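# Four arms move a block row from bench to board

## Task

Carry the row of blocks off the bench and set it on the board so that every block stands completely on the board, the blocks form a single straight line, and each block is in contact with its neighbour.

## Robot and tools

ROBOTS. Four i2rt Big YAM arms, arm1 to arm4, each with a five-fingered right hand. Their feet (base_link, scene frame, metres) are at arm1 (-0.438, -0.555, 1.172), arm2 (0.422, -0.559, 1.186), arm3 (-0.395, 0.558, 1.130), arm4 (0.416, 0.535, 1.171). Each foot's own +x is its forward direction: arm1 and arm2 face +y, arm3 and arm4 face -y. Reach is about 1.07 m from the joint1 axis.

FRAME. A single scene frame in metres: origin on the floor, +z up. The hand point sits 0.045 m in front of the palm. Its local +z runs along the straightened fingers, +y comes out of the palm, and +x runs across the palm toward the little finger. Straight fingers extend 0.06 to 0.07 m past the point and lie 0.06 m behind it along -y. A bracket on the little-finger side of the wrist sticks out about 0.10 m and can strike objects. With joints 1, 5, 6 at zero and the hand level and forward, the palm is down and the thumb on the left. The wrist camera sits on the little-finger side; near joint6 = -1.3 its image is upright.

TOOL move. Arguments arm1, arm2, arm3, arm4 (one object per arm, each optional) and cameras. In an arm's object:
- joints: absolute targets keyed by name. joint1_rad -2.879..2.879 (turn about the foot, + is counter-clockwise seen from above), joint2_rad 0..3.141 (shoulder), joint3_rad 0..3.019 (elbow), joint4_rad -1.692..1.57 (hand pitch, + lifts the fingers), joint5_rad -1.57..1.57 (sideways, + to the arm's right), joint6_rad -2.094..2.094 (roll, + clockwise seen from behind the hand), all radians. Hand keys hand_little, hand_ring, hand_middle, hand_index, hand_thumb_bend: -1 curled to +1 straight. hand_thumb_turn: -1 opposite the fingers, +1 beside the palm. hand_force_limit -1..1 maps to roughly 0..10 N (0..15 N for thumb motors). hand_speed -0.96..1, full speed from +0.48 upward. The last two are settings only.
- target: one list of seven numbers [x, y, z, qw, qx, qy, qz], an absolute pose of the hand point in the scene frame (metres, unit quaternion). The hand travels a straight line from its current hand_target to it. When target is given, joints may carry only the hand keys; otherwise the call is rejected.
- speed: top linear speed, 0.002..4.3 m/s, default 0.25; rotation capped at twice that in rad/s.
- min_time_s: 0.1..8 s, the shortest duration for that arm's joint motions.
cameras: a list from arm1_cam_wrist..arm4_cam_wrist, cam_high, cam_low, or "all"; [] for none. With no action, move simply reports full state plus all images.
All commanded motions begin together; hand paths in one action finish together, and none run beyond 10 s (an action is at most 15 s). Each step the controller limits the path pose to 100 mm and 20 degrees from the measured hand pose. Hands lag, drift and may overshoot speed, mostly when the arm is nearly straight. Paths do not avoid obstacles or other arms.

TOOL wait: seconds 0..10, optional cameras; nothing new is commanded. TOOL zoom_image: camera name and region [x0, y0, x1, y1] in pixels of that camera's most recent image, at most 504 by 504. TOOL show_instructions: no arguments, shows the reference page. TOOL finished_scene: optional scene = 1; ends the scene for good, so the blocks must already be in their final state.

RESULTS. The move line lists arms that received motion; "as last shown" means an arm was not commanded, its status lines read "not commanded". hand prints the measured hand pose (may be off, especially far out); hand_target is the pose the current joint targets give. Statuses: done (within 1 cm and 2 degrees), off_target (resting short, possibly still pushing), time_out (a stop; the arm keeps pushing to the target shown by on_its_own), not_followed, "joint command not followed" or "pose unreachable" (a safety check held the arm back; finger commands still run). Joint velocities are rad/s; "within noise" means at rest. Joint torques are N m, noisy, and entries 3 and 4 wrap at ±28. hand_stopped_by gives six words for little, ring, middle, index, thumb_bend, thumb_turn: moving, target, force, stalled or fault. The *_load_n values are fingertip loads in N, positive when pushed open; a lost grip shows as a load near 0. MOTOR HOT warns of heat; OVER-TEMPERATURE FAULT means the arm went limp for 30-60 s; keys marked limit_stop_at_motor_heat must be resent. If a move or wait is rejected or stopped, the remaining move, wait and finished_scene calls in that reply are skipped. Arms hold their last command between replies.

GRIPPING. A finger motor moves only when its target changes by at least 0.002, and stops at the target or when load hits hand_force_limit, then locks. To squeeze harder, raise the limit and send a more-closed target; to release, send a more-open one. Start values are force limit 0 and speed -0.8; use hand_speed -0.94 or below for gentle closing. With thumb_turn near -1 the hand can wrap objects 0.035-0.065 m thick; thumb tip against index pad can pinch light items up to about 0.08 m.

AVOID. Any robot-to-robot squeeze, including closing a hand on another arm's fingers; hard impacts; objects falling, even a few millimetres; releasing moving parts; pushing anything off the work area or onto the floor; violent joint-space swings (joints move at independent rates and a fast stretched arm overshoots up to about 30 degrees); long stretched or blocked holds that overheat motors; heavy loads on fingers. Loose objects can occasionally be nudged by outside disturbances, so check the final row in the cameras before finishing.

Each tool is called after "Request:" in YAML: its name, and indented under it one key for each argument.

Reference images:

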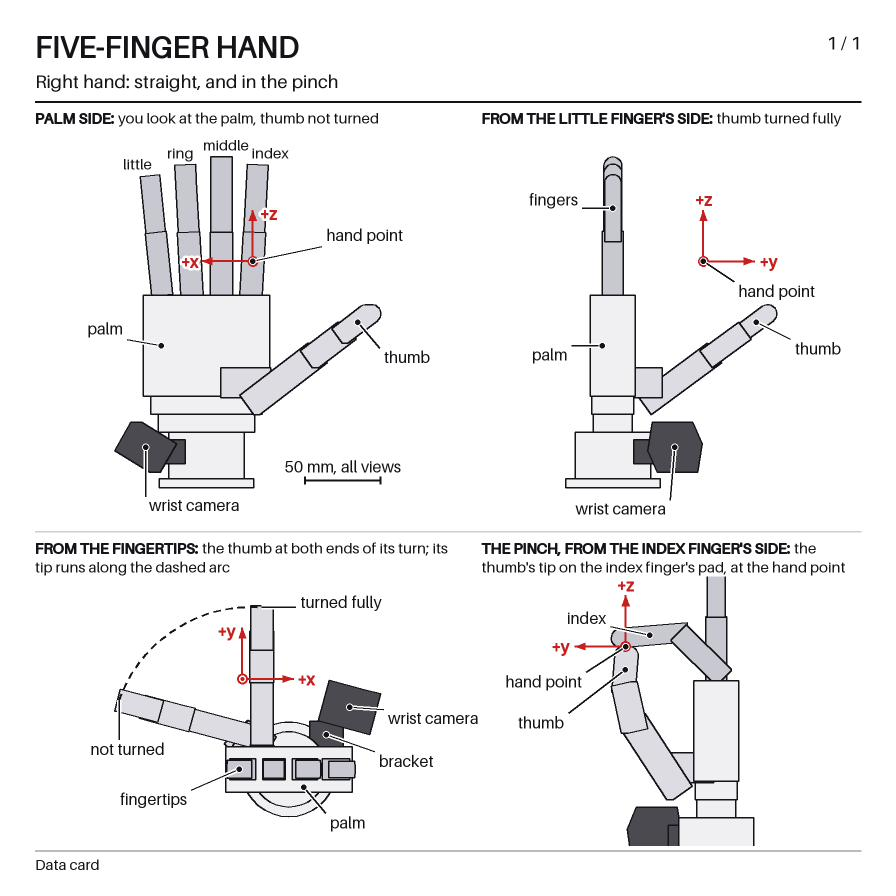

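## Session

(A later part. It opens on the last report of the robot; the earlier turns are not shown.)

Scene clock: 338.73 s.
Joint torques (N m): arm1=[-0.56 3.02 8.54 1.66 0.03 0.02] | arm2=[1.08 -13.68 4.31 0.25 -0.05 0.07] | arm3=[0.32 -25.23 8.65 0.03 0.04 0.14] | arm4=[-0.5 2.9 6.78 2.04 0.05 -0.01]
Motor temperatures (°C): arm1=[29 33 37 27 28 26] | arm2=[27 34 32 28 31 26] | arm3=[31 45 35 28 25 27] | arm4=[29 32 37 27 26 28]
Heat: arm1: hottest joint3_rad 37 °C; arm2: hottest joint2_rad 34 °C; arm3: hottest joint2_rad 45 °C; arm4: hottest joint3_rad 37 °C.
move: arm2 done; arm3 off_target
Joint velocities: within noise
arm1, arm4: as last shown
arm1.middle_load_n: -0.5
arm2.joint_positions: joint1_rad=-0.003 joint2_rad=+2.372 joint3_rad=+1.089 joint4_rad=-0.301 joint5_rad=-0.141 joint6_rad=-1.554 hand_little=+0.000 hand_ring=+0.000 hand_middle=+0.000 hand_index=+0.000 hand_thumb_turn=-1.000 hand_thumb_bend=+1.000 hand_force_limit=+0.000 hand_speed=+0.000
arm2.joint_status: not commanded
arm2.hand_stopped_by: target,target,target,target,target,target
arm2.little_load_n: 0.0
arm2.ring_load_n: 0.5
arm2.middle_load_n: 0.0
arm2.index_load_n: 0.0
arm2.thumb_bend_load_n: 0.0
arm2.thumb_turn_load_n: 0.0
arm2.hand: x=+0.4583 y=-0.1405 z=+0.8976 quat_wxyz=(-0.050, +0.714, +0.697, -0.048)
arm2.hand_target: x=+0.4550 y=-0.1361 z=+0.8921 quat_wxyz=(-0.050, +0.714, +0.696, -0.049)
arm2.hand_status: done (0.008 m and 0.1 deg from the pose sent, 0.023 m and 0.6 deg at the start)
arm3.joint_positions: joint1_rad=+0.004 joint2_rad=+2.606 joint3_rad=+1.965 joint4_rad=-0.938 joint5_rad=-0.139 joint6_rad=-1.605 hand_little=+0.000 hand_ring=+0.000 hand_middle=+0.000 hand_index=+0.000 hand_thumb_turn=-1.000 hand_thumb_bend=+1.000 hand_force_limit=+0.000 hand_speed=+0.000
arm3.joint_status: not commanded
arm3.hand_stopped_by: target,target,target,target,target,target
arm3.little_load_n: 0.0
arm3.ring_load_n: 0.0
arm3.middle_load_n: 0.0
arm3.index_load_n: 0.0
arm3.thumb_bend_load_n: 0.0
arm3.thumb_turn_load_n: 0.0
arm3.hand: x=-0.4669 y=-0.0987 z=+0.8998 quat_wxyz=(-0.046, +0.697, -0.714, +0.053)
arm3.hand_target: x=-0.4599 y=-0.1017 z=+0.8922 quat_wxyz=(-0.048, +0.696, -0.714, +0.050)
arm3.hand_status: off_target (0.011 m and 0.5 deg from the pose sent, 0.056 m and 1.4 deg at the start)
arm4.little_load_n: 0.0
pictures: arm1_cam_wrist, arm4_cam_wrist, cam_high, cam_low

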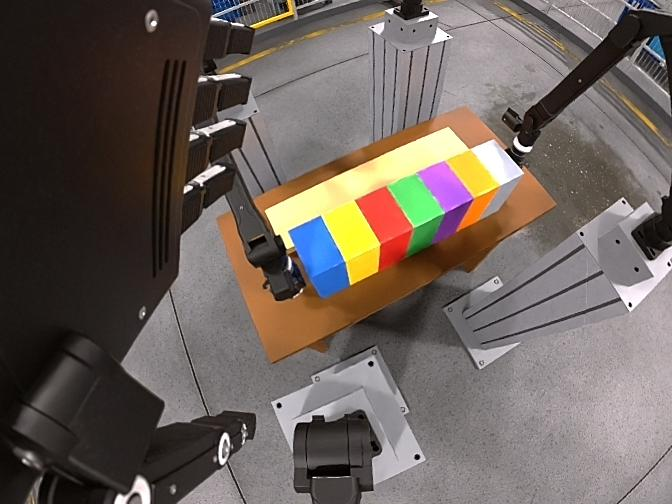

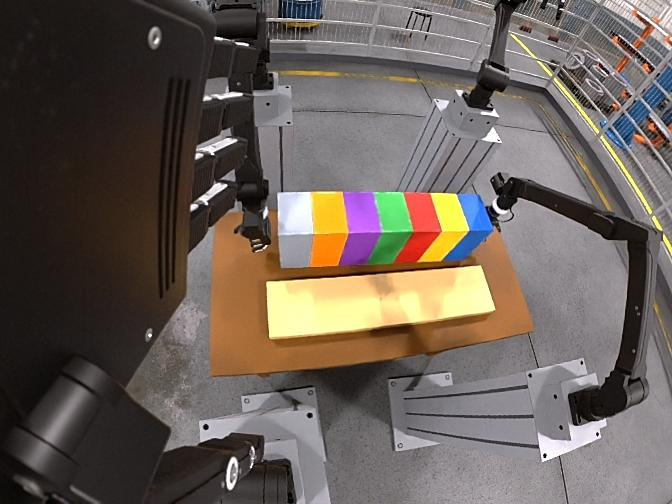

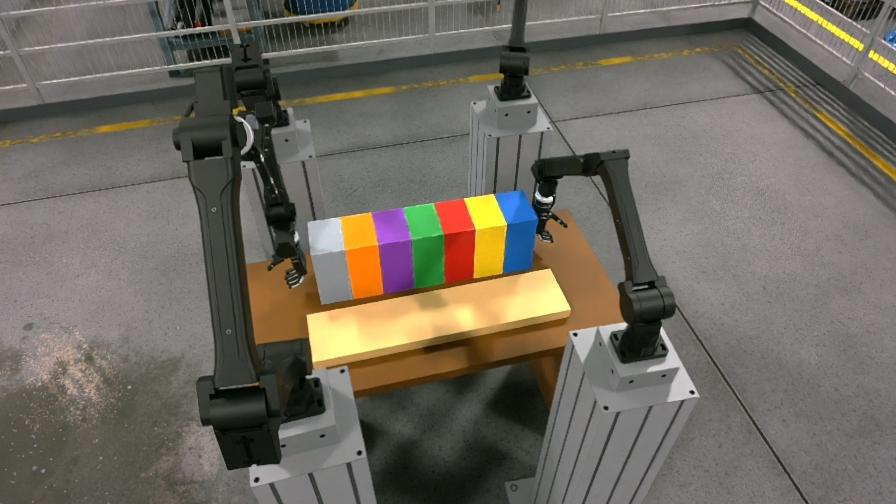

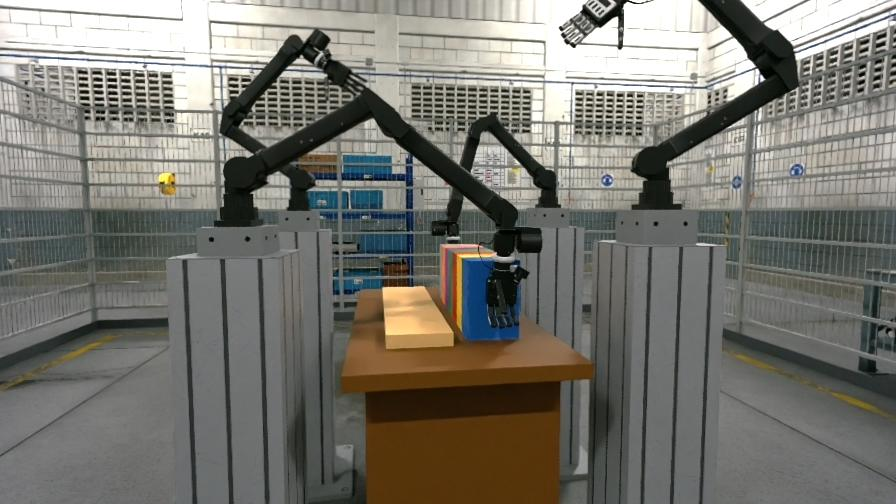

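Request:
move:
  arm2: {"target": [0.428, -0.136, 0.890, 0.0499, -0.7146, -0.6962, 0.0486], "speed": 0.1}
  arm3: {"target": [-0.43, -0.102, 0.887, 0.0487, -0.6962, 0.7146, -0.0499], "speed": 0.1}
  cameras: ["cam_high", "arm4_cam_wrist"]

Request:
zoom_image:
  camera: "cam_high"
  region: [260, 180, 380, 310]

Request:
zoom_image:
  camera: "arm4_cam_wrist"
  region: [220, 160, 360, 280]

Request:
zoom_image:
  camera: "arm4_cam_wrist"
  region: [420, 160, 560, 280]

Scene clock: 356.37 s.
Joint torques (N m): arm1=[-0.85 3.19 8.58 1.69 0.02 0.03] | arm2=[1.08 -13.57 4.46 0.68 -0.09 0.08] | arm3=[0.85 -23 8.54 0.72 -0.39 0.2] | arm4=[-0.56 2.84 6.76 1.98 0.05 0]
Motor temperatures (°C): arm1=[28 33 37 27 28 26] | arm2=[27 34 32 28 31 26] | arm3=[31 44 35 28 25 27] | arm4=[29 32 37 27 26 28]
Heat: arm1: hottest joint3_rad 37 °C; arm2: hottest joint2_rad 34 °C; arm3: hottest joint2_rad 44 °C; arm4: hottest joint3_rad 37 °C.
move: arm2 off_target; arm3 off_target
Joint velocities: within noise
arm1, arm4: as last shown
arm1.middle_load_n: 0.0
arm1.index_load_n: -0.5
arm2.joint_positions: joint1_rad=+0.057 joint2_rad=+2.375 joint3_rad=+1.089 joint4_rad=-0.300 joint5_rad=-0.141 joint6_rad=-1.495 hand_little=+0.000 hand_ring=+0.000 hand_middle=+0.000 hand_index=+0.000 hand_thumb_turn=-1.000 hand_thumb_bend=+1.000 hand_force_limit=+0.000 hand_speed=+0.000
arm2.joint_status: not commanded
arm2.hand_stopped_by: target,target,target,target,target,target
arm2.little_load_n: 0.0
arm2.ring_load_n: 0.0
arm2.middle_load_n: 0.0
arm2.index_load_n: 0.0
arm2.thumb_bend_load_n: 0.0
arm2.thumb_turn_load_n: 0.0
arm2.hand: x=+0.4315 y=-0.1435 z=+0.8966 quat_wxyz=(-0.046, +0.714, +0.697, -0.051)
arm2.hand_target: x=+0.4279 y=-0.1361 z=+0.8902 quat_wxyz=(-0.050, +0.714, +0.696, -0.049)
arm2.hand_status: off_target (0.011 m and 0.6 deg from the pose sent, 0.032 m and 0.1 deg at the start)
arm3.joint_positions: joint1_rad=+0.039 joint2_rad=+2.606 joint3_rad=+1.965 joint4_rad=-0.938 joint5_rad=-0.131 joint6_rad=-1.566 hand_little=+0.000 hand_ring=+0.000 hand_middle=+0.000 hand_index=+0.000 hand_thumb_turn=-1.000 hand_thumb_bend=+1.000 hand_force_limit=+0.000 hand_speed=+0.000
arm3.joint_status: not commanded
arm3.hand_stopped_by: target,target,target,target,target,target
arm3.little_load_n: 0.0
arm3.ring_load_n: 0.0
arm3.middle_load_n: 0.0
arm3.index_load_n: 0.0
arm3.thumb_bend_load_n: 0.0
arm3.thumb_turn_load_n: 0.5
arm3.hand: x=-0.4439 y=-0.0985 z=+0.9003 quat_wxyz=(-0.045, +0.696, -0.715, +0.048)
arm3.hand_target: x=-0.4300 y=-0.1014 z=+0.8874 quat_wxyz=(-0.049, +0.696, -0.714, +0.050)
arm3.hand_status: off_target (0.020 m and 0.5 deg from the pose sent, 0.039 m and 0.5 deg at the start)
arm4.middle_load_n: -0.5
pictures: arm4_cam_wrist, cam_high

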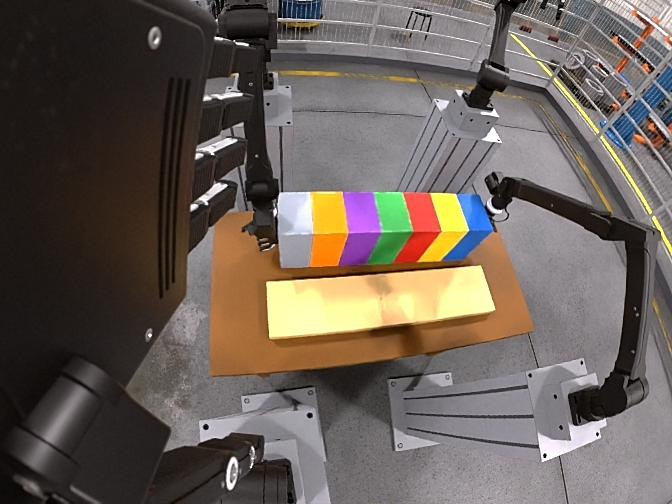

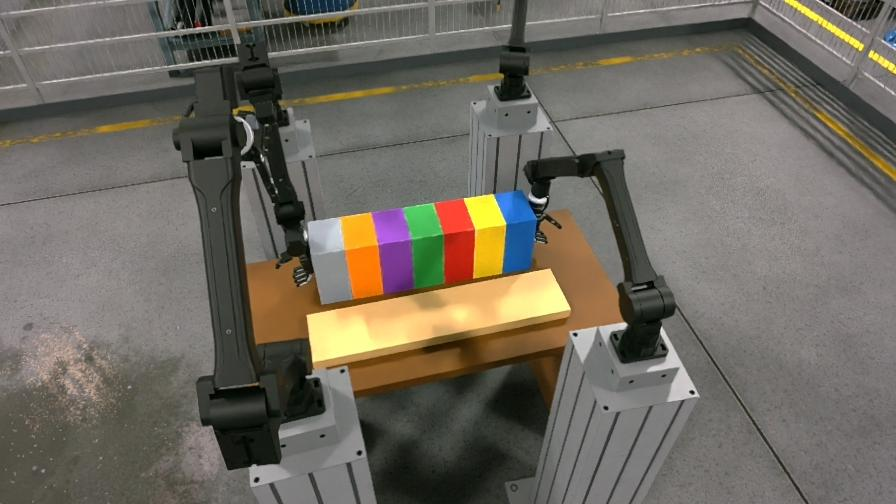

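Scaled by 3.877 from the camera's image (finer frame: 1280x720).

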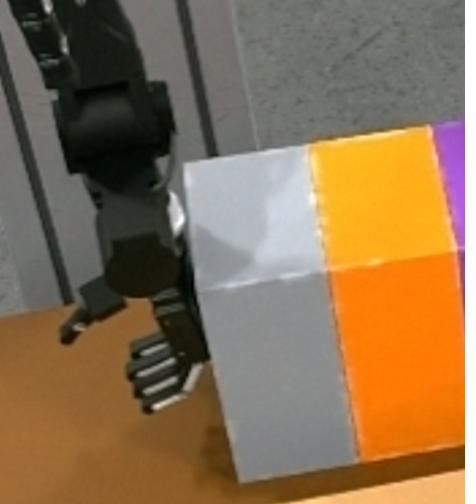

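Scaled by 3.600 from the camera's image (finer frame: 960x720).

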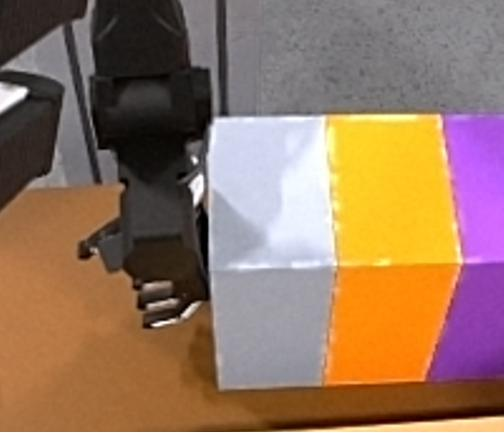

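Scaled by 3.600 from the camera's image (finer frame: 960x720).

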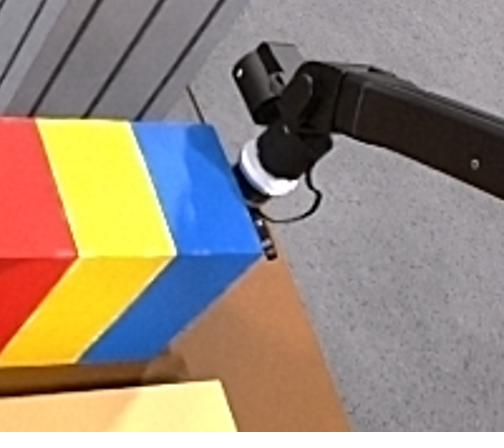

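Request:
move:
  arm2: {"target": [0.418, -0.134, 0.885, 0.0499, -0.7146, -0.6962, 0.0486], "speed": 0.08}

Request:
move:
  arm2: {"target": [0.408, -0.134, 0.885, 0.0499, -0.7146, -0.6962, 0.0486], "speed": 0.08}
  arm3: {"target": [-0.42, -0.104, 0.885, 0.0487, -0.6962, 0.7146, -0.0499], "speed": 0.08}
  cameras: ["cam_high", "arm4_cam_wrist", "cam_low"]

Scene clock: 366.83 s.
Joint torques (N m): arm1=[-0.5 3.02 8.53 1.66 0.04 0.04] | arm2=[2.14 -13.39 4.59 0.84 -0.27 0.13] | arm3=[1.96 -23.24 8.54 0.65 -0.33 0.18] | arm4=[-0.5 2.9 6.74 2.04 0.05 0.01]
Motor temperatures (°C): arm1=[28 33 37 27 28 26] | arm2=[27 35 32 28 31 26] | arm3=[31 43 35 28 25 27] | arm4=[29 32 37 27 26 28]
Heat: arm1: hottest joint3_rad 37 °C; arm2: hottest joint2_rad 35 °C; arm3: hottest joint2_rad 43 °C; arm4: hottest joint3_rad 37 °C.
move: arm2 off_target
Joint velocities: within noise
arm1, arm3, arm4: as last shown
arm1.index_load_n: 0.0
arm2.joint_positions: joint1_rad=+0.064 joint2_rad=+2.386 joint3_rad=+1.100 joint4_rad=-0.299 joint5_rad=-0.137 joint6_rad=-1.480 hand_little=+0.000 hand_ring=+0.000 hand_middle=+0.000 hand_index=+0.000 hand_thumb_turn=-1.000 hand_thumb_bend=+1.000 hand_force_limit=+0.000 hand_speed=+0.000
arm2.joint_status: not commanded
arm2.hand_stopped_by: target,target,target,target,target,target
arm2.little_load_n: 0.0
arm2.ring_load_n: 0.0
arm2.middle_load_n: 0.0
arm2.index_load_n: 0.0
arm2.thumb_bend_load_n: 0.0
arm2.thumb_turn_load_n: 0.0
arm2.hand: x=+0.4289 y=-0.1423 z=+0.8930 quat_wxyz=(-0.044, +0.717, +0.694, -0.050)
arm2.hand_target: x=+0.4180 y=-0.1344 z=+0.8855 quat_wxyz=(-0.050, +0.714, +0.696, -0.049)
arm2.hand_status: off_target (0.016 m and 0.8 deg from the pose sent, 0.020 m and 0.6 deg at the start)
arm3.thumb_turn_load_n: 0.0
arm4.middle_load_n: 0.0
pictures: none

Scene clock: 367.80 s.
Joint torques (N m): arm1=[-1.08 2.96 8.5 1.63 0.03 0.03] | arm2=[3.31 -13.45 4.7 0.91 -0.67 0.21] | arm3=[2.9 -23.12 9.22 0.77 -0.35 0.22] | arm4=[-0.38 2.78 6.72 2.04 0.07 -0.01]
Motor temperatures (°C): arm1=[28 33 37 27 28 26] | arm2=[27 35 32 28 31 26] | arm3=[31 43 35 28 25 27] | arm4=[29 32 37 27 26 28]
Heat: arm1: hottest joint3_rad 37 °C; arm2: hottest joint2_rad 35 °C; arm3: hottest joint2_rad 43 °C; arm4: hottest joint3_rad 37 °C.
move: arm2 off_target; arm3 off_target
Joint velocities: within noise
arm1, arm4: as last shown
arm2.joint_positions: joint1_rad=+0.072 joint2_rad=+2.386 joint3_rad=+1.100 joint4_rad=-0.299 joint5_rad=-0.127 joint6_rad=-1.467 hand_little=+0.000 hand_ring=+0.000 hand_middle=+0.000 hand_index=+0.000 hand_thumb_turn=-1.000 hand_thumb_bend=+1.000 hand_force_limit=+0.000 hand_speed=+0.000
arm2.joint_status: not commanded
arm2.hand_stopped_by: target,target,target,target,target,target
arm2.little_load_n: 0.0
arm2.ring_load_n: 0.0
arm2.middle_load_n: 0.0
arm2.index_load_n: 0.0
arm2.thumb_bend_load_n: 0.0
arm2.thumb_turn_load_n: 0.0
arm2.hand: x=+0.4273 y=-0.1429 z=+0.8934 quat_wxyz=(-0.040, +0.719, +0.692, -0.047)
arm2.hand_target: x=+0.4082 y=-0.1347 z=+0.8857 quat_wxyz=(-0.050, +0.714, +0.696, -0.049)
arm2.hand_status: off_target (0.023 m and 1.3 deg from the pose sent, 0.024 m and 0.8 deg at the start)
arm3.joint_positions: joint1_rad=+0.039 joint2_rad=+2.609 joint3_rad=+1.968 joint4_rad=-0.938 joint5_rad=-0.131 joint6_rad=-1.556 hand_little=+0.000 hand_ring=+0.000 hand_middle=+0.000 hand_index=+0.000 hand_thumb_turn=-1.000 hand_thumb_bend=+1.000 hand_force_limit=+0.000 hand_speed=+0.000
arm3.joint_status: not commanded
arm3.hand_stopped_by: target,target,target,target,target,target
arm3.little_load_n: 0.0
arm3.ring_load_n: 0.0
arm3.middle_load_n: 0.0
arm3.index_load_n: 0.0
arm3.thumb_bend_load_n: 0.0
arm3.thumb_turn_load_n: 0.0
arm3.hand: x=-0.4436 y=-0.0983 z=+0.8993 quat_wxyz=(-0.045, +0.692, -0.718, +0.048)
arm3.hand_target: x=-0.4201 y=-0.1027 z=+0.8855 quat_wxyz=(-0.049, +0.696, -0.714, +0.050)
arm3.hand_status: off_target (0.028 m and 0.8 deg from the pose sent, 0.029 m and 0.5 deg at the start)
pictures: arm4_cam_wrist, cam_high, cam_low

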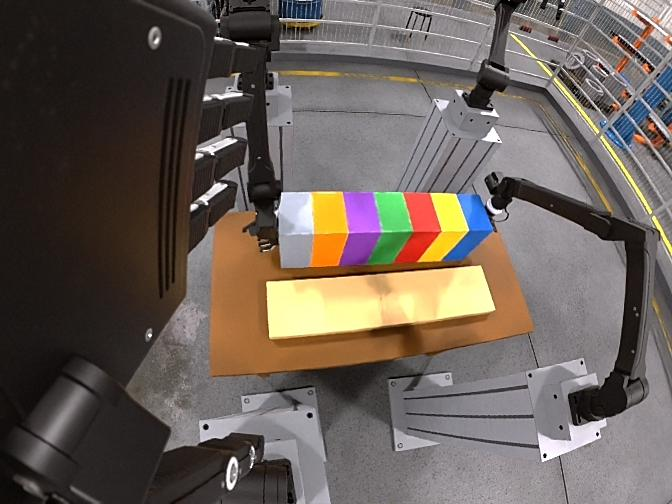

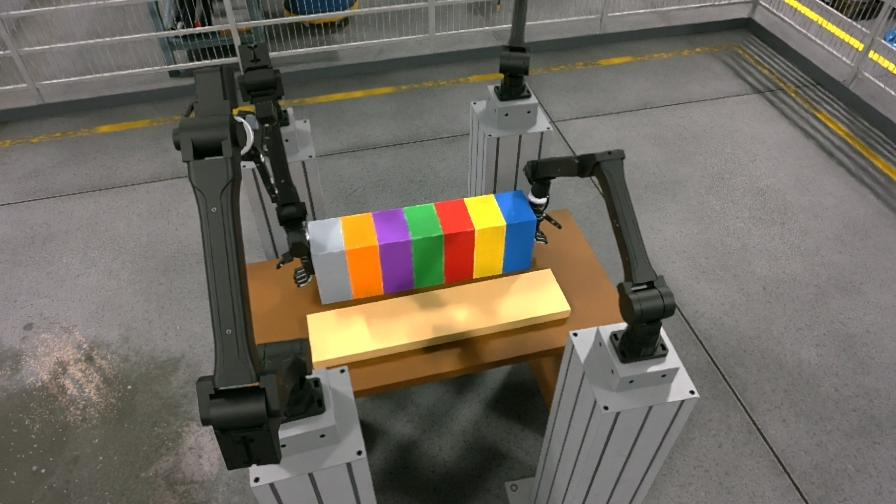

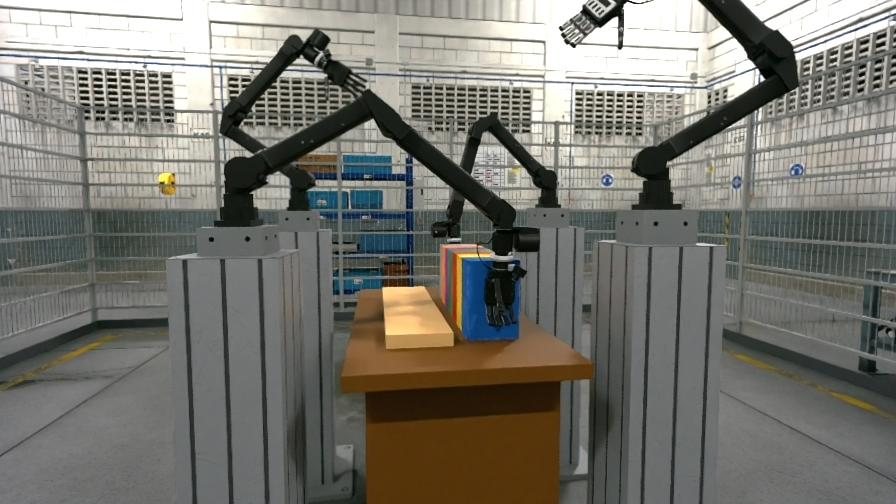

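Request:
move:
  arm2: {"target": [0.378, -0.134, 0.885, 0.0499, -0.7146, -0.6962, 0.0486], "speed": 0.1}
  arm3: {"target": [-0.38, -0.104, 0.885, 0.0487, -0.6962, 0.7146, -0.0499], "speed": 0.1}
  cameras: ["cam_high"]

Scene clock: 380.47 s.
Joint torques (N m): arm1=[-0.85 3.02 8.68 1.65 0.03 0.02] | arm2=[7.06 -13.57 5.03 0.96 -1.74 0.4] | arm3=[5.95 -24.35 8.02 1.18 -1 0.51] | arm4=[-0.73 3.02 6.72 1.99 0.06 0.01]
Motor temperatures (°C): arm1=[28 33 37 27 28 26] | arm2=[27 34 32 28 31 26] | arm3=[31 44 36 27 25 27] | arm4=[29 32 37 27 26 28]
Heat: arm1: hottest joint3_rad 37 °C; arm2: hottest joint2_rad 34 °C; arm3: hottest joint2_rad 44 °C; arm4: hottest joint3_rad 37 °C.
move: arm2 off_target; arm3 off_target
Joint velocities: within noise
arm1.joint_positions: joint1_rad=-0.377 joint2_rad=+0.576 joint3_rad=+1.428 joint4_rad=-1.478 joint5_rad=-0.014 joint6_rad=-1.159 hand_little=+1.000 hand_ring=+1.000 hand_middle=+1.000 hand_index=+1.000 hand_thumb_turn=+1.000 hand_thumb_bend=+1.000 hand_force_limit=+0.000 hand_speed=-0.800
arm1.joint_status: not commanded
arm1.hand_stopped_by: target,target,target,target,target,target
arm1.little_load_n: 0.0
arm1.ring_load_n: 0.0
arm1.middle_load_n: 0.0
arm1.index_load_n: 0.0
arm1.thumb_bend_load_n: 0.0
arm1.thumb_turn_load_n: 0.0
arm1.hand: x=-0.3296 y=-0.4066 z=+1.6531 quat_wxyz=(-0.327, +0.827, +0.329, +0.317)
arm1.hand_target: x=-0.3296 y=-0.4067 z=+1.6633 quat_wxyz=(-0.335, +0.822, +0.327, +0.325)
arm1.hand_status: not commanded
arm2.joint_positions: joint1_rad=+0.087 joint2_rad=+2.386 joint3_rad=+1.100 joint4_rad=-0.299 joint5_rad=-0.101 joint6_rad=-1.429 hand_little=+0.000 hand_ring=+0.000 hand_middle=+0.000 hand_index=+0.000 hand_thumb_turn=-1.000 hand_thumb_bend=+1.000 hand_force_limit=+0.000 hand_speed=+0.000
arm2.joint_status: not commanded
arm2.hand_stopped_by: target,target,target,target,target,target
arm2.little_load_n: 0.0
arm2.ring_load_n: 0.0
arm2.middle_load_n: 0.0
arm2.index_load_n: 0.0
arm2.thumb_bend_load_n: 0.0
arm2.thumb_turn_load_n: 0.0
arm2.hand: x=+0.4251 y=-0.1447 z=+0.8944 quat_wxyz=(-0.031, +0.727, +0.684, -0.038)
arm2.hand_target: x=+0.3800 y=-0.1367 z=+0.8866 quat_wxyz=(-0.049, +0.714, +0.697, -0.050)
arm2.hand_status: off_target (0.049 m and 3.2 deg from the pose sent, 0.051 m and 1.3 deg at the start)
arm3.joint_positions: joint1_rad=+0.046 joint2_rad=+2.609 joint3_rad=+1.968 joint4_rad=-0.938 joint5_rad=-0.114 joint6_rad=-1.522 hand_little=+0.000 hand_ring=+0.000 hand_middle=+0.000 hand_index=+0.000 hand_thumb_turn=-1.000 hand_thumb_bend=+1.000 hand_force_limit=+0.000 hand_speed=+0.000
arm3.joint_status: not commanded
arm3.hand_stopped_by: target,target,target,target,target,target
arm3.little_load_n: 0.0
arm3.ring_load_n: 0.0
arm3.middle_load_n: 0.0
arm3.index_load_n: 0.0
arm3.thumb_bend_load_n: 0.0
arm3.thumb_turn_load_n: 0.0
arm3.hand: x=-0.4415 y=-0.0965 z=+0.9001 quat_wxyz=(-0.040, +0.683, -0.728, +0.041)
arm3.hand_target: x=-0.3819 y=-0.1000 z=+0.8862 quat_wxyz=(-0.049, +0.696, -0.714, +0.050)
arm3.hand_status: off_target (0.064 m and 2.6 deg from the pose sent, 0.066 m and 0.8 deg at the start)
arm4.joint_positions: joint1_rad=-0.147 joint2_rad=+0.605 joint3_rad=+1.419 joint4_rad=-1.430 joint5_rad=+0.099 joint6_rad=-1.411 hand_little=+1.000 hand_ring=+1.000 hand_middle=+1.000 hand_index=+1.000 hand_thumb_turn=+1.000 hand_thumb_bend=+1.000 hand_force_limit=+0.000 hand_speed=-0.800
arm4.joint_status: not commanded
arm4.hand_stopped_by: target,target,target,target,target,target
arm4.little_load_n: 0.0
arm4.ring_load_n: 0.0
arm4.middle_load_n: 0.0
arm4.index_load_n: 0.0
arm4.thumb_bend_load_n: 0.0
arm4.thumb_turn_load_n: 0.0
arm4.hand: x=+0.3205 y=+0.3419 z=+1.6664 quat_wxyz=(+0.348, +0.519, -0.720, +0.302)
arm4.hand_target: x=+0.3205 y=+0.3422 z=+1.6763 quat_wxyz=(+0.355, +0.515, -0.716, +0.310)
arm4.hand_status: not commanded

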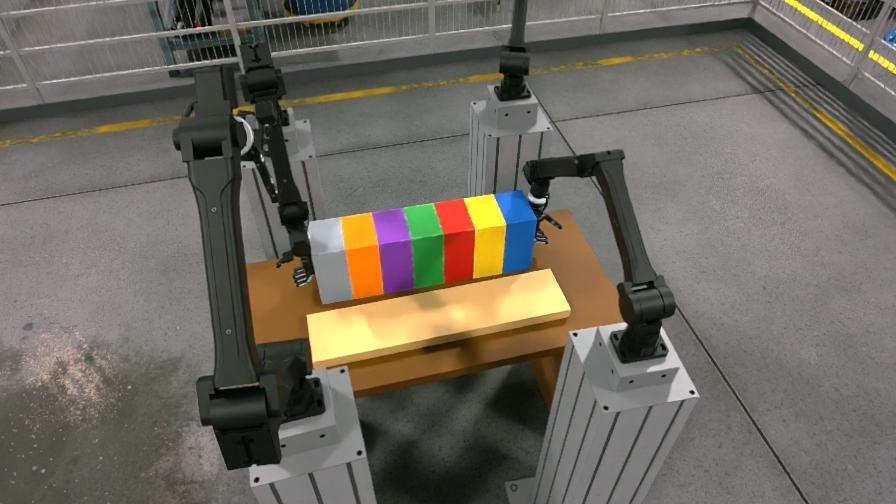

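Request:
move:
  arm2: {"target": [0.34, -0.132, 0.876, 0.1001, -0.7124, -0.6880, 0.0967], "speed": 0.1}
  arm3: {"target": [-0.345, -0.106, 0.876, 0.0967, -0.6880, 0.7124, -0.1001], "speed": 0.1}
  cameras: ["cam_high", "cam_low"]

Request:
zoom_image:
  camera: "cam_low"
  region: [430, 235, 530, 350]

Scene clock: 410.53 s.
Joint torques (N m): arm1=[-0.67 2.9 8.58 1.66 0.04 0.02] | arm2=[9 -13.16 5.08 1.99 -4.23 0.64] | arm3=[8.47 -23.36 7.24 1.73 -2.61 0.58] | arm4=[-0.67 3.14 6.78 2.02 0.05 0.01]
Motor temperatures (°C): arm1=[28 33 37 27 28 26] | arm2=[28 34 32 28 39 26] | arm3=[31 46 37 28 27 27] | arm4=[29 32 37 27 26 28]
Heat: arm1: hottest joint3_rad 37 °C; arm2: hottest joint5_rad 39 °C; arm3: hottest joint2_rad 46 °C; arm4: hottest joint3_rad 37 °C.
move: arm2 off_target; arm3 off_target
Joint velocities: within noise
arm1, arm4: as last shown
arm2.joint_positions: joint1_rad=+0.076 joint2_rad=+2.391 joint3_rad=+1.100 joint4_rad=-0.287 joint5_rad=-0.179 joint6_rad=-1.429 hand_little=+0.000 hand_ring=+0.000 hand_middle=+0.000 hand_index=+0.000 hand_thumb_turn=-1.000 hand_thumb_bend=+1.000 hand_force_limit=+0.000 hand_speed=+0.000
arm2.joint_status: not commanded
arm2.hand_stopped_by: target,target,target,target,target,target
arm2.little_load_n: 0.0
arm2.ring_load_n: 0.0
arm2.middle_load_n: 0.0
arm2.index_load_n: 0.0
arm2.thumb_bend_load_n: 0.0
arm2.thumb_turn_load_n: 0.0
arm2.hand: x=+0.4140 y=-0.1446 z=+0.8900 quat_wxyz=(-0.058, +0.729, +0.679, -0.066)
arm2.hand_target: x=+0.3455 y=-0.1378 z=+0.8802 quat_wxyz=(-0.096, +0.711, +0.689, -0.101)
arm2.hand_status: off_target (0.076 m and 6.4 deg from the pose sent, 0.088 m and 10.6 deg at the start)
arm3.joint_positions: joint1_rad=+0.020 joint2_rad=+2.614 joint3_rad=+1.968 joint4_rad=-0.929 joint5_rad=-0.218 joint6_rad=-1.521 hand_little=+0.000 hand_ring=+0.000 hand_middle=+0.000 hand_index=+0.000 hand_thumb_turn=-1.000 hand_thumb_bend=+1.000 hand_force_limit=+0.000 hand_speed=+0.000
arm3.joint_status: not commanded
arm3.hand_stopped_by: target,target,target,target,target,target
arm3.little_load_n: 0.0
arm3.ring_load_n: 0.0
arm3.middle_load_n: 0.0
arm3.index_load_n: 0.0
arm3.thumb_bend_load_n: 0.0
arm3.thumb_turn_load_n: 0.0
arm3.hand: x=-0.4376 y=-0.0965 z=+0.8940 quat_wxyz=(-0.075, +0.670, -0.734, +0.080)
arm3.hand_target: x=-0.3493 y=-0.0980 z=+0.8785 quat_wxyz=(-0.099, +0.689, -0.712, +0.098)
arm3.hand_status: off_target (0.095 m and 4.7 deg from the pose sent, 0.100 m and 9.5 deg at the start)

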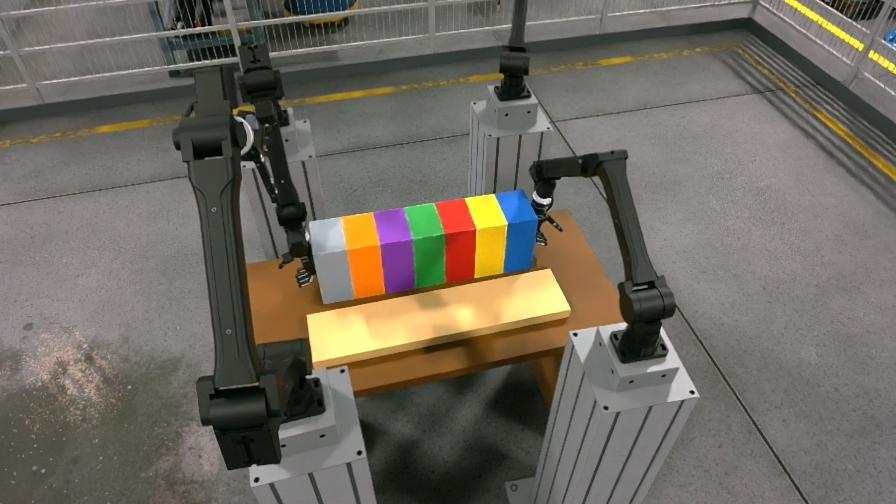

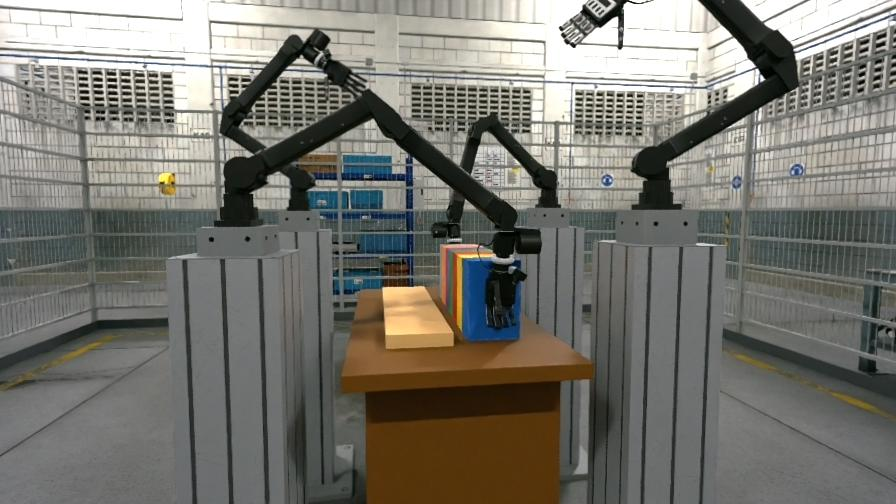

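Scaled by 4.383 from the camera's image (finer frame: 1280x720).

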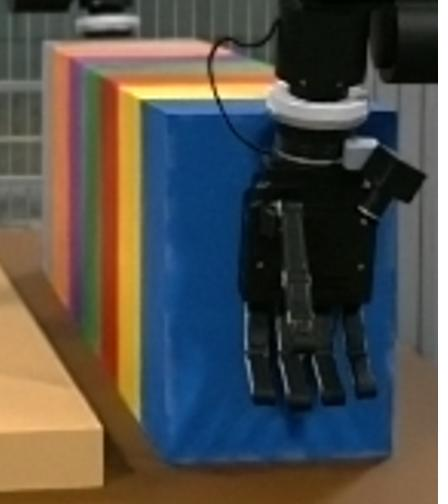

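Request:
move:
  arm2: {"target": [0.345, -0.124, 0.878, 0.0931, -0.6626, -0.7359, 0.1034], "speed": 0.2}
  arm3: {"target": [-0.350, -0.114, 0.878, 0.1034, -0.7359, 0.6626, -0.0931], "speed": 0.2}

Scene clock: 439.90 s.
Joint torques (N m): arm1=[-0.97 2.9 8.58 1.7 0.04 0.04] | arm2=[9.05 -13.27 6.12 0.5 -3.95 -0.07] | arm3=[8.59 -23.12 9.22 0.54 -2.28 -0.07] | arm4=[-0.56 2.9 6.8 2.04 0.05 0.01]
Motor temperatures (°C): arm1=[28 33 37 27 28 26] | arm2=[28 34 33 28 77 27] | arm3=[32 46 36 28 38 27] | arm4=[29 32 37 27 26 28]
Heat: arm1: hottest joint3_rad 37 °C; arm2: hottest joint5_rad 77 °C; arm3: hottest joint2_rad 46 °C; arm4: hottest joint3_rad 37 °C.
move: arm2 off_target; arm3 off_target
Joint velocities: within noise
arm1, arm4: as last shown
arm1.little_load_n: -0.5
arm2.joint_positions: joint1_rad=+0.075 joint2_rad=+2.395 joint3_rad=+1.114 joint4_rad=-0.310 joint5_rad=-0.189 joint6_rad=-1.492 hand_little=+0.000 hand_ring=+0.000 hand_middle=+0.000 hand_index=+0.000 hand_thumb_turn=-1.000 hand_thumb_bend=+1.000 hand_force_limit=+0.000 hand_speed=+0.000
arm2.joint_status: not commanded
arm2.hand_stopped_by: target,target,target,target,target,target
arm2.little_load_n: 0.0
arm2.ring_load_n: 0.0
arm2.middle_load_n: 0.0
arm2.index_load_n: 0.0
arm2.thumb_bend_load_n: -0.5
arm2.thumb_turn_load_n: 0.0
arm2.hand: x=+0.4143 y=-0.1400 z=+0.8897 quat_wxyz=(-0.059, +0.707, +0.701, -0.072)
arm2.hand_target: x=+0.3493 y=-0.1295 z=+0.8815 quat_wxyz=(-0.092, +0.662, +0.736, -0.105)
arm2.hand_status: off_target (0.072 m and 8.4 deg from the pose sent, 0.073 m and 11.7 deg at the start)
arm3.joint_positions: joint1_rad=+0.019 joint2_rad=+2.628 joint3_rad=+1.997 joint4_rad=-0.961 joint5_rad=-0.223 joint6_rad=-1.600 hand_little=+0.000 hand_ring=+0.000 hand_middle=+0.000 hand_index=+0.000 hand_thumb_turn=-1.000 hand_thumb_bend=+1.000 hand_force_limit=+0.000 hand_speed=+0.000
arm3.joint_status: not commanded
arm3.hand_stopped_by: target,target,target,target,target,target
arm3.little_load_n: 0.0
arm3.ring_load_n: 0.0
arm3.middle_load_n: 0.0
arm3.index_load_n: 0.0
arm3.thumb_bend_load_n: 0.0
arm3.thumb_turn_load_n: 0.0
arm3.hand: x=-0.4398 y=-0.1018 z=+0.8935 quat_wxyz=(-0.080, +0.697, -0.708, +0.079)
arm3.hand_target: x=-0.3539 y=-0.1062 z=+0.8803 quat_wxyz=(-0.104, +0.736, -0.663, +0.092)
arm3.hand_status: off_target (0.092 m and 7.5 deg from the pose sent, 0.091 m and 11.7 deg at the start)
pictures: none

Request:
move:
  arm2: {"target": [0.415, -0.136, 0.88, 0.0499, -0.7146, -0.6962, 0.0486], "speed": 0.2}
  arm3: {"target": [-0.435, -0.104, 0.88, 0.0487, -0.6962, 0.7146, -0.0499], "speed": 0.2}

Scene clock: 446.60 s.
Joint torques (N m): arm1=[-0.79 3.02 8.51 1.61 0.04 0.03] | arm2=[1.79 -13.74 3.51 0.9 -0.11 0.11] | arm3=[1.85 -24.59 7.17 1.1 -0.08 0.24] | arm4=[-0.5 3.02 6.74 2.06 0.06 0]
Motor temperatures (°C): arm1=[28 33 37 27 28 26] | arm2=[28 34 33 28 80 27] | arm3=[32 46 36 28 38 27] | arm4=[29 32 37 27 26 28]
Heat: arm1: hottest joint3_rad 37 °C; arm2: hottest joint5_rad 80 °C; arm3: hottest joint2_rad 46 °C; arm4: hottest joint3_rad 37 °C.
move: arm2 off_target; arm3 off_target
Joint velocities: within noise
arm1, arm4: as last shown
arm1.little_load_n: 0.0
arm1.ring_load_n: -0.5
arm2.joint_positions: joint1_rad=+0.076 joint2_rad=+2.401 joint3_rad=+1.114 joint4_rad=-0.287 joint5_rad=-0.140 joint6_rad=-1.470 hand_little=+0.000 hand_ring=+0.000 hand_middle=+0.000 hand_index=+0.000 hand_thumb_turn=-1.000 hand_thumb_bend=+1.000 hand_force_limit=+0.000 hand_speed=+0.000
arm2.joint_status: not commanded
arm2.hand_stopped_by: target,target,target,target,target,target
arm2.little_load_n: 0.5
arm2.ring_load_n: 0.0
arm2.middle_load_n: 0.0
arm2.index_load_n: 0.0
arm2.thumb_bend_load_n: -0.5
arm2.thumb_turn_load_n: 0.0
arm2.hand: x=+0.4226 y=-0.1373 z=+0.8877 quat_wxyz=(-0.048, +0.716, +0.695, -0.049)
arm2.hand_target: x=+0.4151 y=-0.1363 z=+0.8803 quat_wxyz=(-0.050, +0.714, +0.696, -0.049)
arm2.hand_status: off_target (0.011 m and 0.3 deg from the pose sent, 0.011 m and 3.0 deg at the start)
arm3.joint_positions: joint1_rad=+0.029 joint2_rad=+2.628 joint3_rad=+1.997 joint4_rad=-0.950 joint5_rad=-0.137 joint6_rad=-1.573 hand_little=+0.000 hand_ring=+0.000 hand_middle=+0.000 hand_index=+0.000 hand_thumb_turn=-1.000 hand_thumb_bend=+1.000 hand_force_limit=+0.000 hand_speed=+0.000
arm3.joint_status: not commanded
arm3.hand_stopped_by: target,target,target,target,target,target
arm3.little_load_n: 0.0
arm3.ring_load_n: 0.0
arm3.middle_load_n: 0.0
arm3.index_load_n: 0.0
arm3.thumb_bend_load_n: -0.5
arm3.thumb_turn_load_n: 0.0
arm3.hand: x=-0.4500 y=-0.1032 z=+0.8954 quat_wxyz=(-0.047, +0.694, -0.716, +0.051)
arm3.hand_target: x=-0.4352 y=-0.1033 z=+0.8804 quat_wxyz=(-0.049, +0.696, -0.714, +0.050)
arm3.hand_status: off_target (0.022 m and 0.3 deg from the pose sent, 0.014 m and 5.0 deg at the start)
pictures: none

Request:
move:
  arm2: {"target": [0.435, -0.136, 0.88, 0.0499, -0.7146, -0.6962, 0.0486], "speed": 0.2}
  arm3: {"target": [-0.455, -0.104, 0.88, 0.0487, -0.6962, 0.7146, -0.0499], "speed": 0.2}
  cameras: ["cam_high"]

Request:
wait:
  seconds: 8

Scene clock: 473.97 s.
Joint torques (N m): arm1=[-0.56 3.02 8.51 1.7 0.02 0.03] | arm2=[-0.03 -13.74 3.32 0.72 -0.08 -0.08] | arm3=[0.09 -23.94 7.91 0.76 -0.05 -0.05] | arm4=[-0.62 2.61 6.78 2 0.07 0]
Motor temperatures (°C): arm1=[28 33 38 27 28 26] | arm2=[28 35 32 28 55 26] | arm3=[31 46 35 28 31 27] | arm4=[28 32 38 27 26 28]
Heat: arm1: hottest joint3_rad 38 °C; arm2: hottest joint5_rad 55 °C; arm3: hottest joint2_rad 46 °C; arm4: hottest joint3_rad 38 °C.
move: arm2 done; arm3 off_target
Joint velocities: within noise
arm1, arm4: as last shown
arm2.joint_positions: joint1_rad=+0.057 joint2_rad=+2.401 joint3_rad=+1.114 joint4_rad=-0.287 joint5_rad=-0.141 joint6_rad=-1.493 hand_little=+0.000 hand_ring=+0.000 hand_middle=+0.000 hand_index=+0.000 hand_thumb_turn=-1.000 hand_thumb_bend=+1.000 hand_force_limit=+0.000 hand_speed=+0.000
arm2.joint_status: not commanded
arm2.hand_stopped_by: target,target,target,target,target,target
arm2.little_load_n: -0.5
arm2.ring_load_n: 0.0
arm2.middle_load_n: 0.0
arm2.index_load_n: 0.5
arm2.thumb_bend_load_n: 0.0
arm2.thumb_turn_load_n: 0.0
arm2.hand: x=+0.4313 y=-0.1360 z=+0.8876 quat_wxyz=(-0.050, +0.715, +0.696, -0.048)
arm2.hand_target: x=+0.4350 y=-0.1362 z=+0.8802 quat_wxyz=(-0.050, +0.715, +0.696, -0.049)
arm2.hand_status: done (0.008 m and 0.1 deg from the pose sent, 0.015 m and 0.3 deg at the start)
arm3.joint_positions: joint1_rad=+0.028 joint2_rad=+2.628 joint3_rad=+1.997 joint4_rad=-0.950 joint5_rad=-0.137 joint6_rad=-1.575 hand_little=+0.000 hand_ring=+0.000 hand_middle=+0.000 hand_index=+0.000 hand_thumb_turn=-1.000 hand_thumb_bend=+1.000 hand_force_limit=+0.000 hand_speed=+0.000
arm3.joint_status: not commanded
arm3.hand_stopped_by: target,target,target,target,target,target
arm3.little_load_n: 0.0
arm3.ring_load_n: 0.5
arm3.middle_load_n: 0.0
arm3.index_load_n: 0.0
arm3.thumb_bend_load_n: 0.0
arm3.thumb_turn_load_n: 0.0
arm3.hand: x=-0.4503 y=-0.1033 z=+0.8954 quat_wxyz=(-0.047, +0.695, -0.716, +0.051)
arm3.hand_target: x=-0.4549 y=-0.1035 z=+0.8804 quat_wxyz=(-0.049, +0.696, -0.715, +0.050)
arm3.hand_status: off_target (0.016 m and 0.2 deg from the pose sent, 0.016 m and 0.3 deg at the start)

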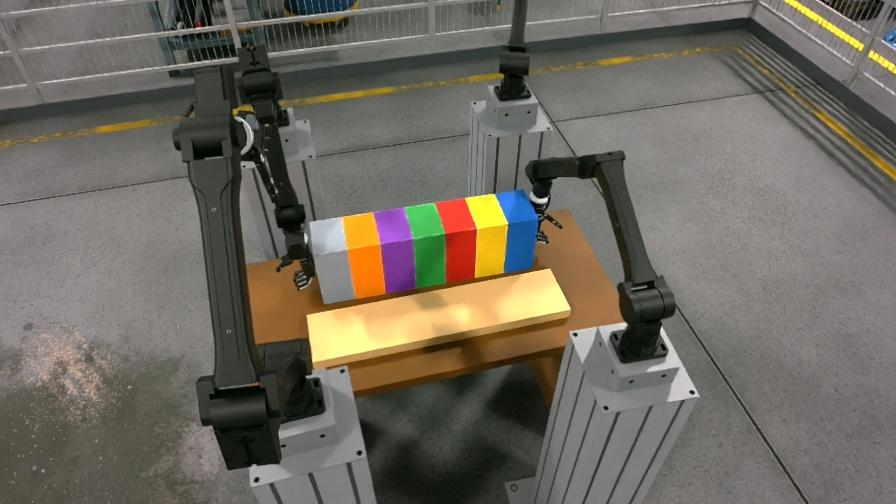

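Scene clock: 481.97 s.
Joint torques (N m): arm1=[-0.62 3.02 8.64 1.7 0.03 0.02] | arm2=[-0.21 -13.8 3.33 0.7 -0.08 -0.08] | arm3=[0.09 -23.65 7.87 0.84 -0.04 -0.13] | arm4=[-0.62 3.02 6.8 2.02 0.07 0]
Motor temperatures (°C): arm1=[28 33 38 27 28 26] | arm2=[28 35 32 28 51 26] | arm3=[31 46 35 28 30 27] | arm4=[28 32 38 27 26 28]
Heat: arm1: hottest joint3_rad 38 °C; arm2: hottest joint5_rad 51 °C; arm3: hottest joint2_rad 46 °C; arm4: hottest joint3_rad 38 °C.
Joint velocities: within noise
arm1.joint_positions: joint1_rad=-0.377 joint2_rad=+0.576 joint3_rad=+1.428 joint4_rad=-1.478 joint5_rad=-0.014 joint6_rad=-1.159 hand_little=+1.000 hand_ring=+1.000 hand_middle=+1.000 hand_index=+1.000 hand_thumb_turn=+1.000 hand_thumb_bend=+1.000 hand_force_limit=+0.000 hand_speed=-0.800
arm1.joint_status: not commanded
arm1.hand_stopped_by: target,target,target,target,target,target
arm1.little_load_n: 0.0
arm1.ring_load_n: 0.0
arm1.middle_load_n: 0.0
arm1.index_load_n: 0.0
arm1.thumb_bend_load_n: 0.0
arm1.thumb_turn_load_n: 0.0
arm1.hand: x=-0.3296 y=-0.4066 z=+1.6531 quat_wxyz=(-0.327, +0.827, +0.329, +0.317)
arm1.hand_target: x=-0.3296 y=-0.4067 z=+1.6633 quat_wxyz=(-0.335, +0.822, +0.327, +0.325)
arm1.hand_status: not commanded
arm2.joint_positions: joint1_rad=+0.057 joint2_rad=+2.401 joint3_rad=+1.114 joint4_rad=-0.287 joint5_rad=-0.141 joint6_rad=-1.493 hand_little=+0.000 hand_ring=+0.000 hand_middle=+0.000 hand_index=+0.000 hand_thumb_turn=-1.000 hand_thumb_bend=+1.000 hand_force_limit=+0.000 hand_speed=+0.000
arm2.joint_status: not commanded
arm2.hand_stopped_by: target,target,target,target,target,target
arm2.little_load_n: 0.0
arm2.ring_load_n: 0.0
arm2.middle_load_n: 0.0
arm2.index_load_n: 0.0
arm2.thumb_bend_load_n: 0.0
arm2.thumb_turn_load_n: 0.0
arm2.hand: x=+0.4314 y=-0.1360 z=+0.8876 quat_wxyz=(-0.050, +0.714, +0.696, -0.048)
arm2.hand_target: x=+0.4350 y=-0.1362 z=+0.8802 quat_wxyz=(-0.050, +0.715, +0.696, -0.049)
arm2.hand_status: done (0.008 m and 0.1 deg from the pose sent, 0.015 m and 0.3 deg at the start)
arm3.joint_positions: joint1_rad=+0.028 joint2_rad=+2.628 joint3_rad=+1.997 joint4_rad=-0.950 joint5_rad=-0.137 joint6_rad=-1.575 hand_little=+0.000 hand_ring=+0.000 hand_middle=+0.000 hand_index=+0.000 hand_thumb_turn=-1.000 hand_thumb_bend=+1.000 hand_force_limit=+0.000 hand_speed=+0.000
arm3.joint_status: not commanded
arm3.hand_stopped_by: target,target,target,target,target,target
arm3.little_load_n: 0.0
arm3.ring_load_n: 0.0
arm3.middle_load_n: 0.0
arm3.index_load_n: 0.0
arm3.thumb_bend_load_n: 0.0
arm3.thumb_turn_load_n: 0.0
arm3.hand: x=-0.4503 y=-0.1033 z=+0.8954 quat_wxyz=(-0.047, +0.695, -0.716, +0.051)
arm3.hand_target: x=-0.4549 y=-0.1035 z=+0.8804 quat_wxyz=(-0.049, +0.696, -0.715, +0.050)
arm3.hand_status: off_target (0.016 m and 0.2 deg from the pose sent, 0.016 m and 0.3 deg at the start)
arm4.joint_positions: joint1_rad=-0.147 joint2_rad=+0.605 joint3_rad=+1.419 joint4_rad=-1.430 joint5_rad=+0.099 joint6_rad=-1.411 hand_little=+1.000 hand_ring=+1.000 hand_middle=+1.000 hand_index=+1.000 hand_thumb_turn=+1.000 hand_thumb_bend=+1.000 hand_force_limit=+0.000 hand_speed=-0.800
arm4.joint_status: not commanded
arm4.hand_stopped_by: target,target,target,target,target,target
arm4.little_load_n: 0.0
arm4.ring_load_n: 0.0
arm4.middle_load_n: 0.0
arm4.index_load_n: 0.0
arm4.thumb_bend_load_n: 0.0
arm4.thumb_turn_load_n: 0.0
arm4.hand: x=+0.3205 y=+0.3419 z=+1.6664 quat_wxyz=(+0.348, +0.519, -0.720, +0.302)
arm4.hand_target: x=+0.3205 y=+0.3422 z=+1.6763 quat_wxyz=(+0.355, +0.515, -0.716, +0.310)
arm4.hand_status: not commanded
wait: 8.00 s; at rest by 0.27 s
pictures: none


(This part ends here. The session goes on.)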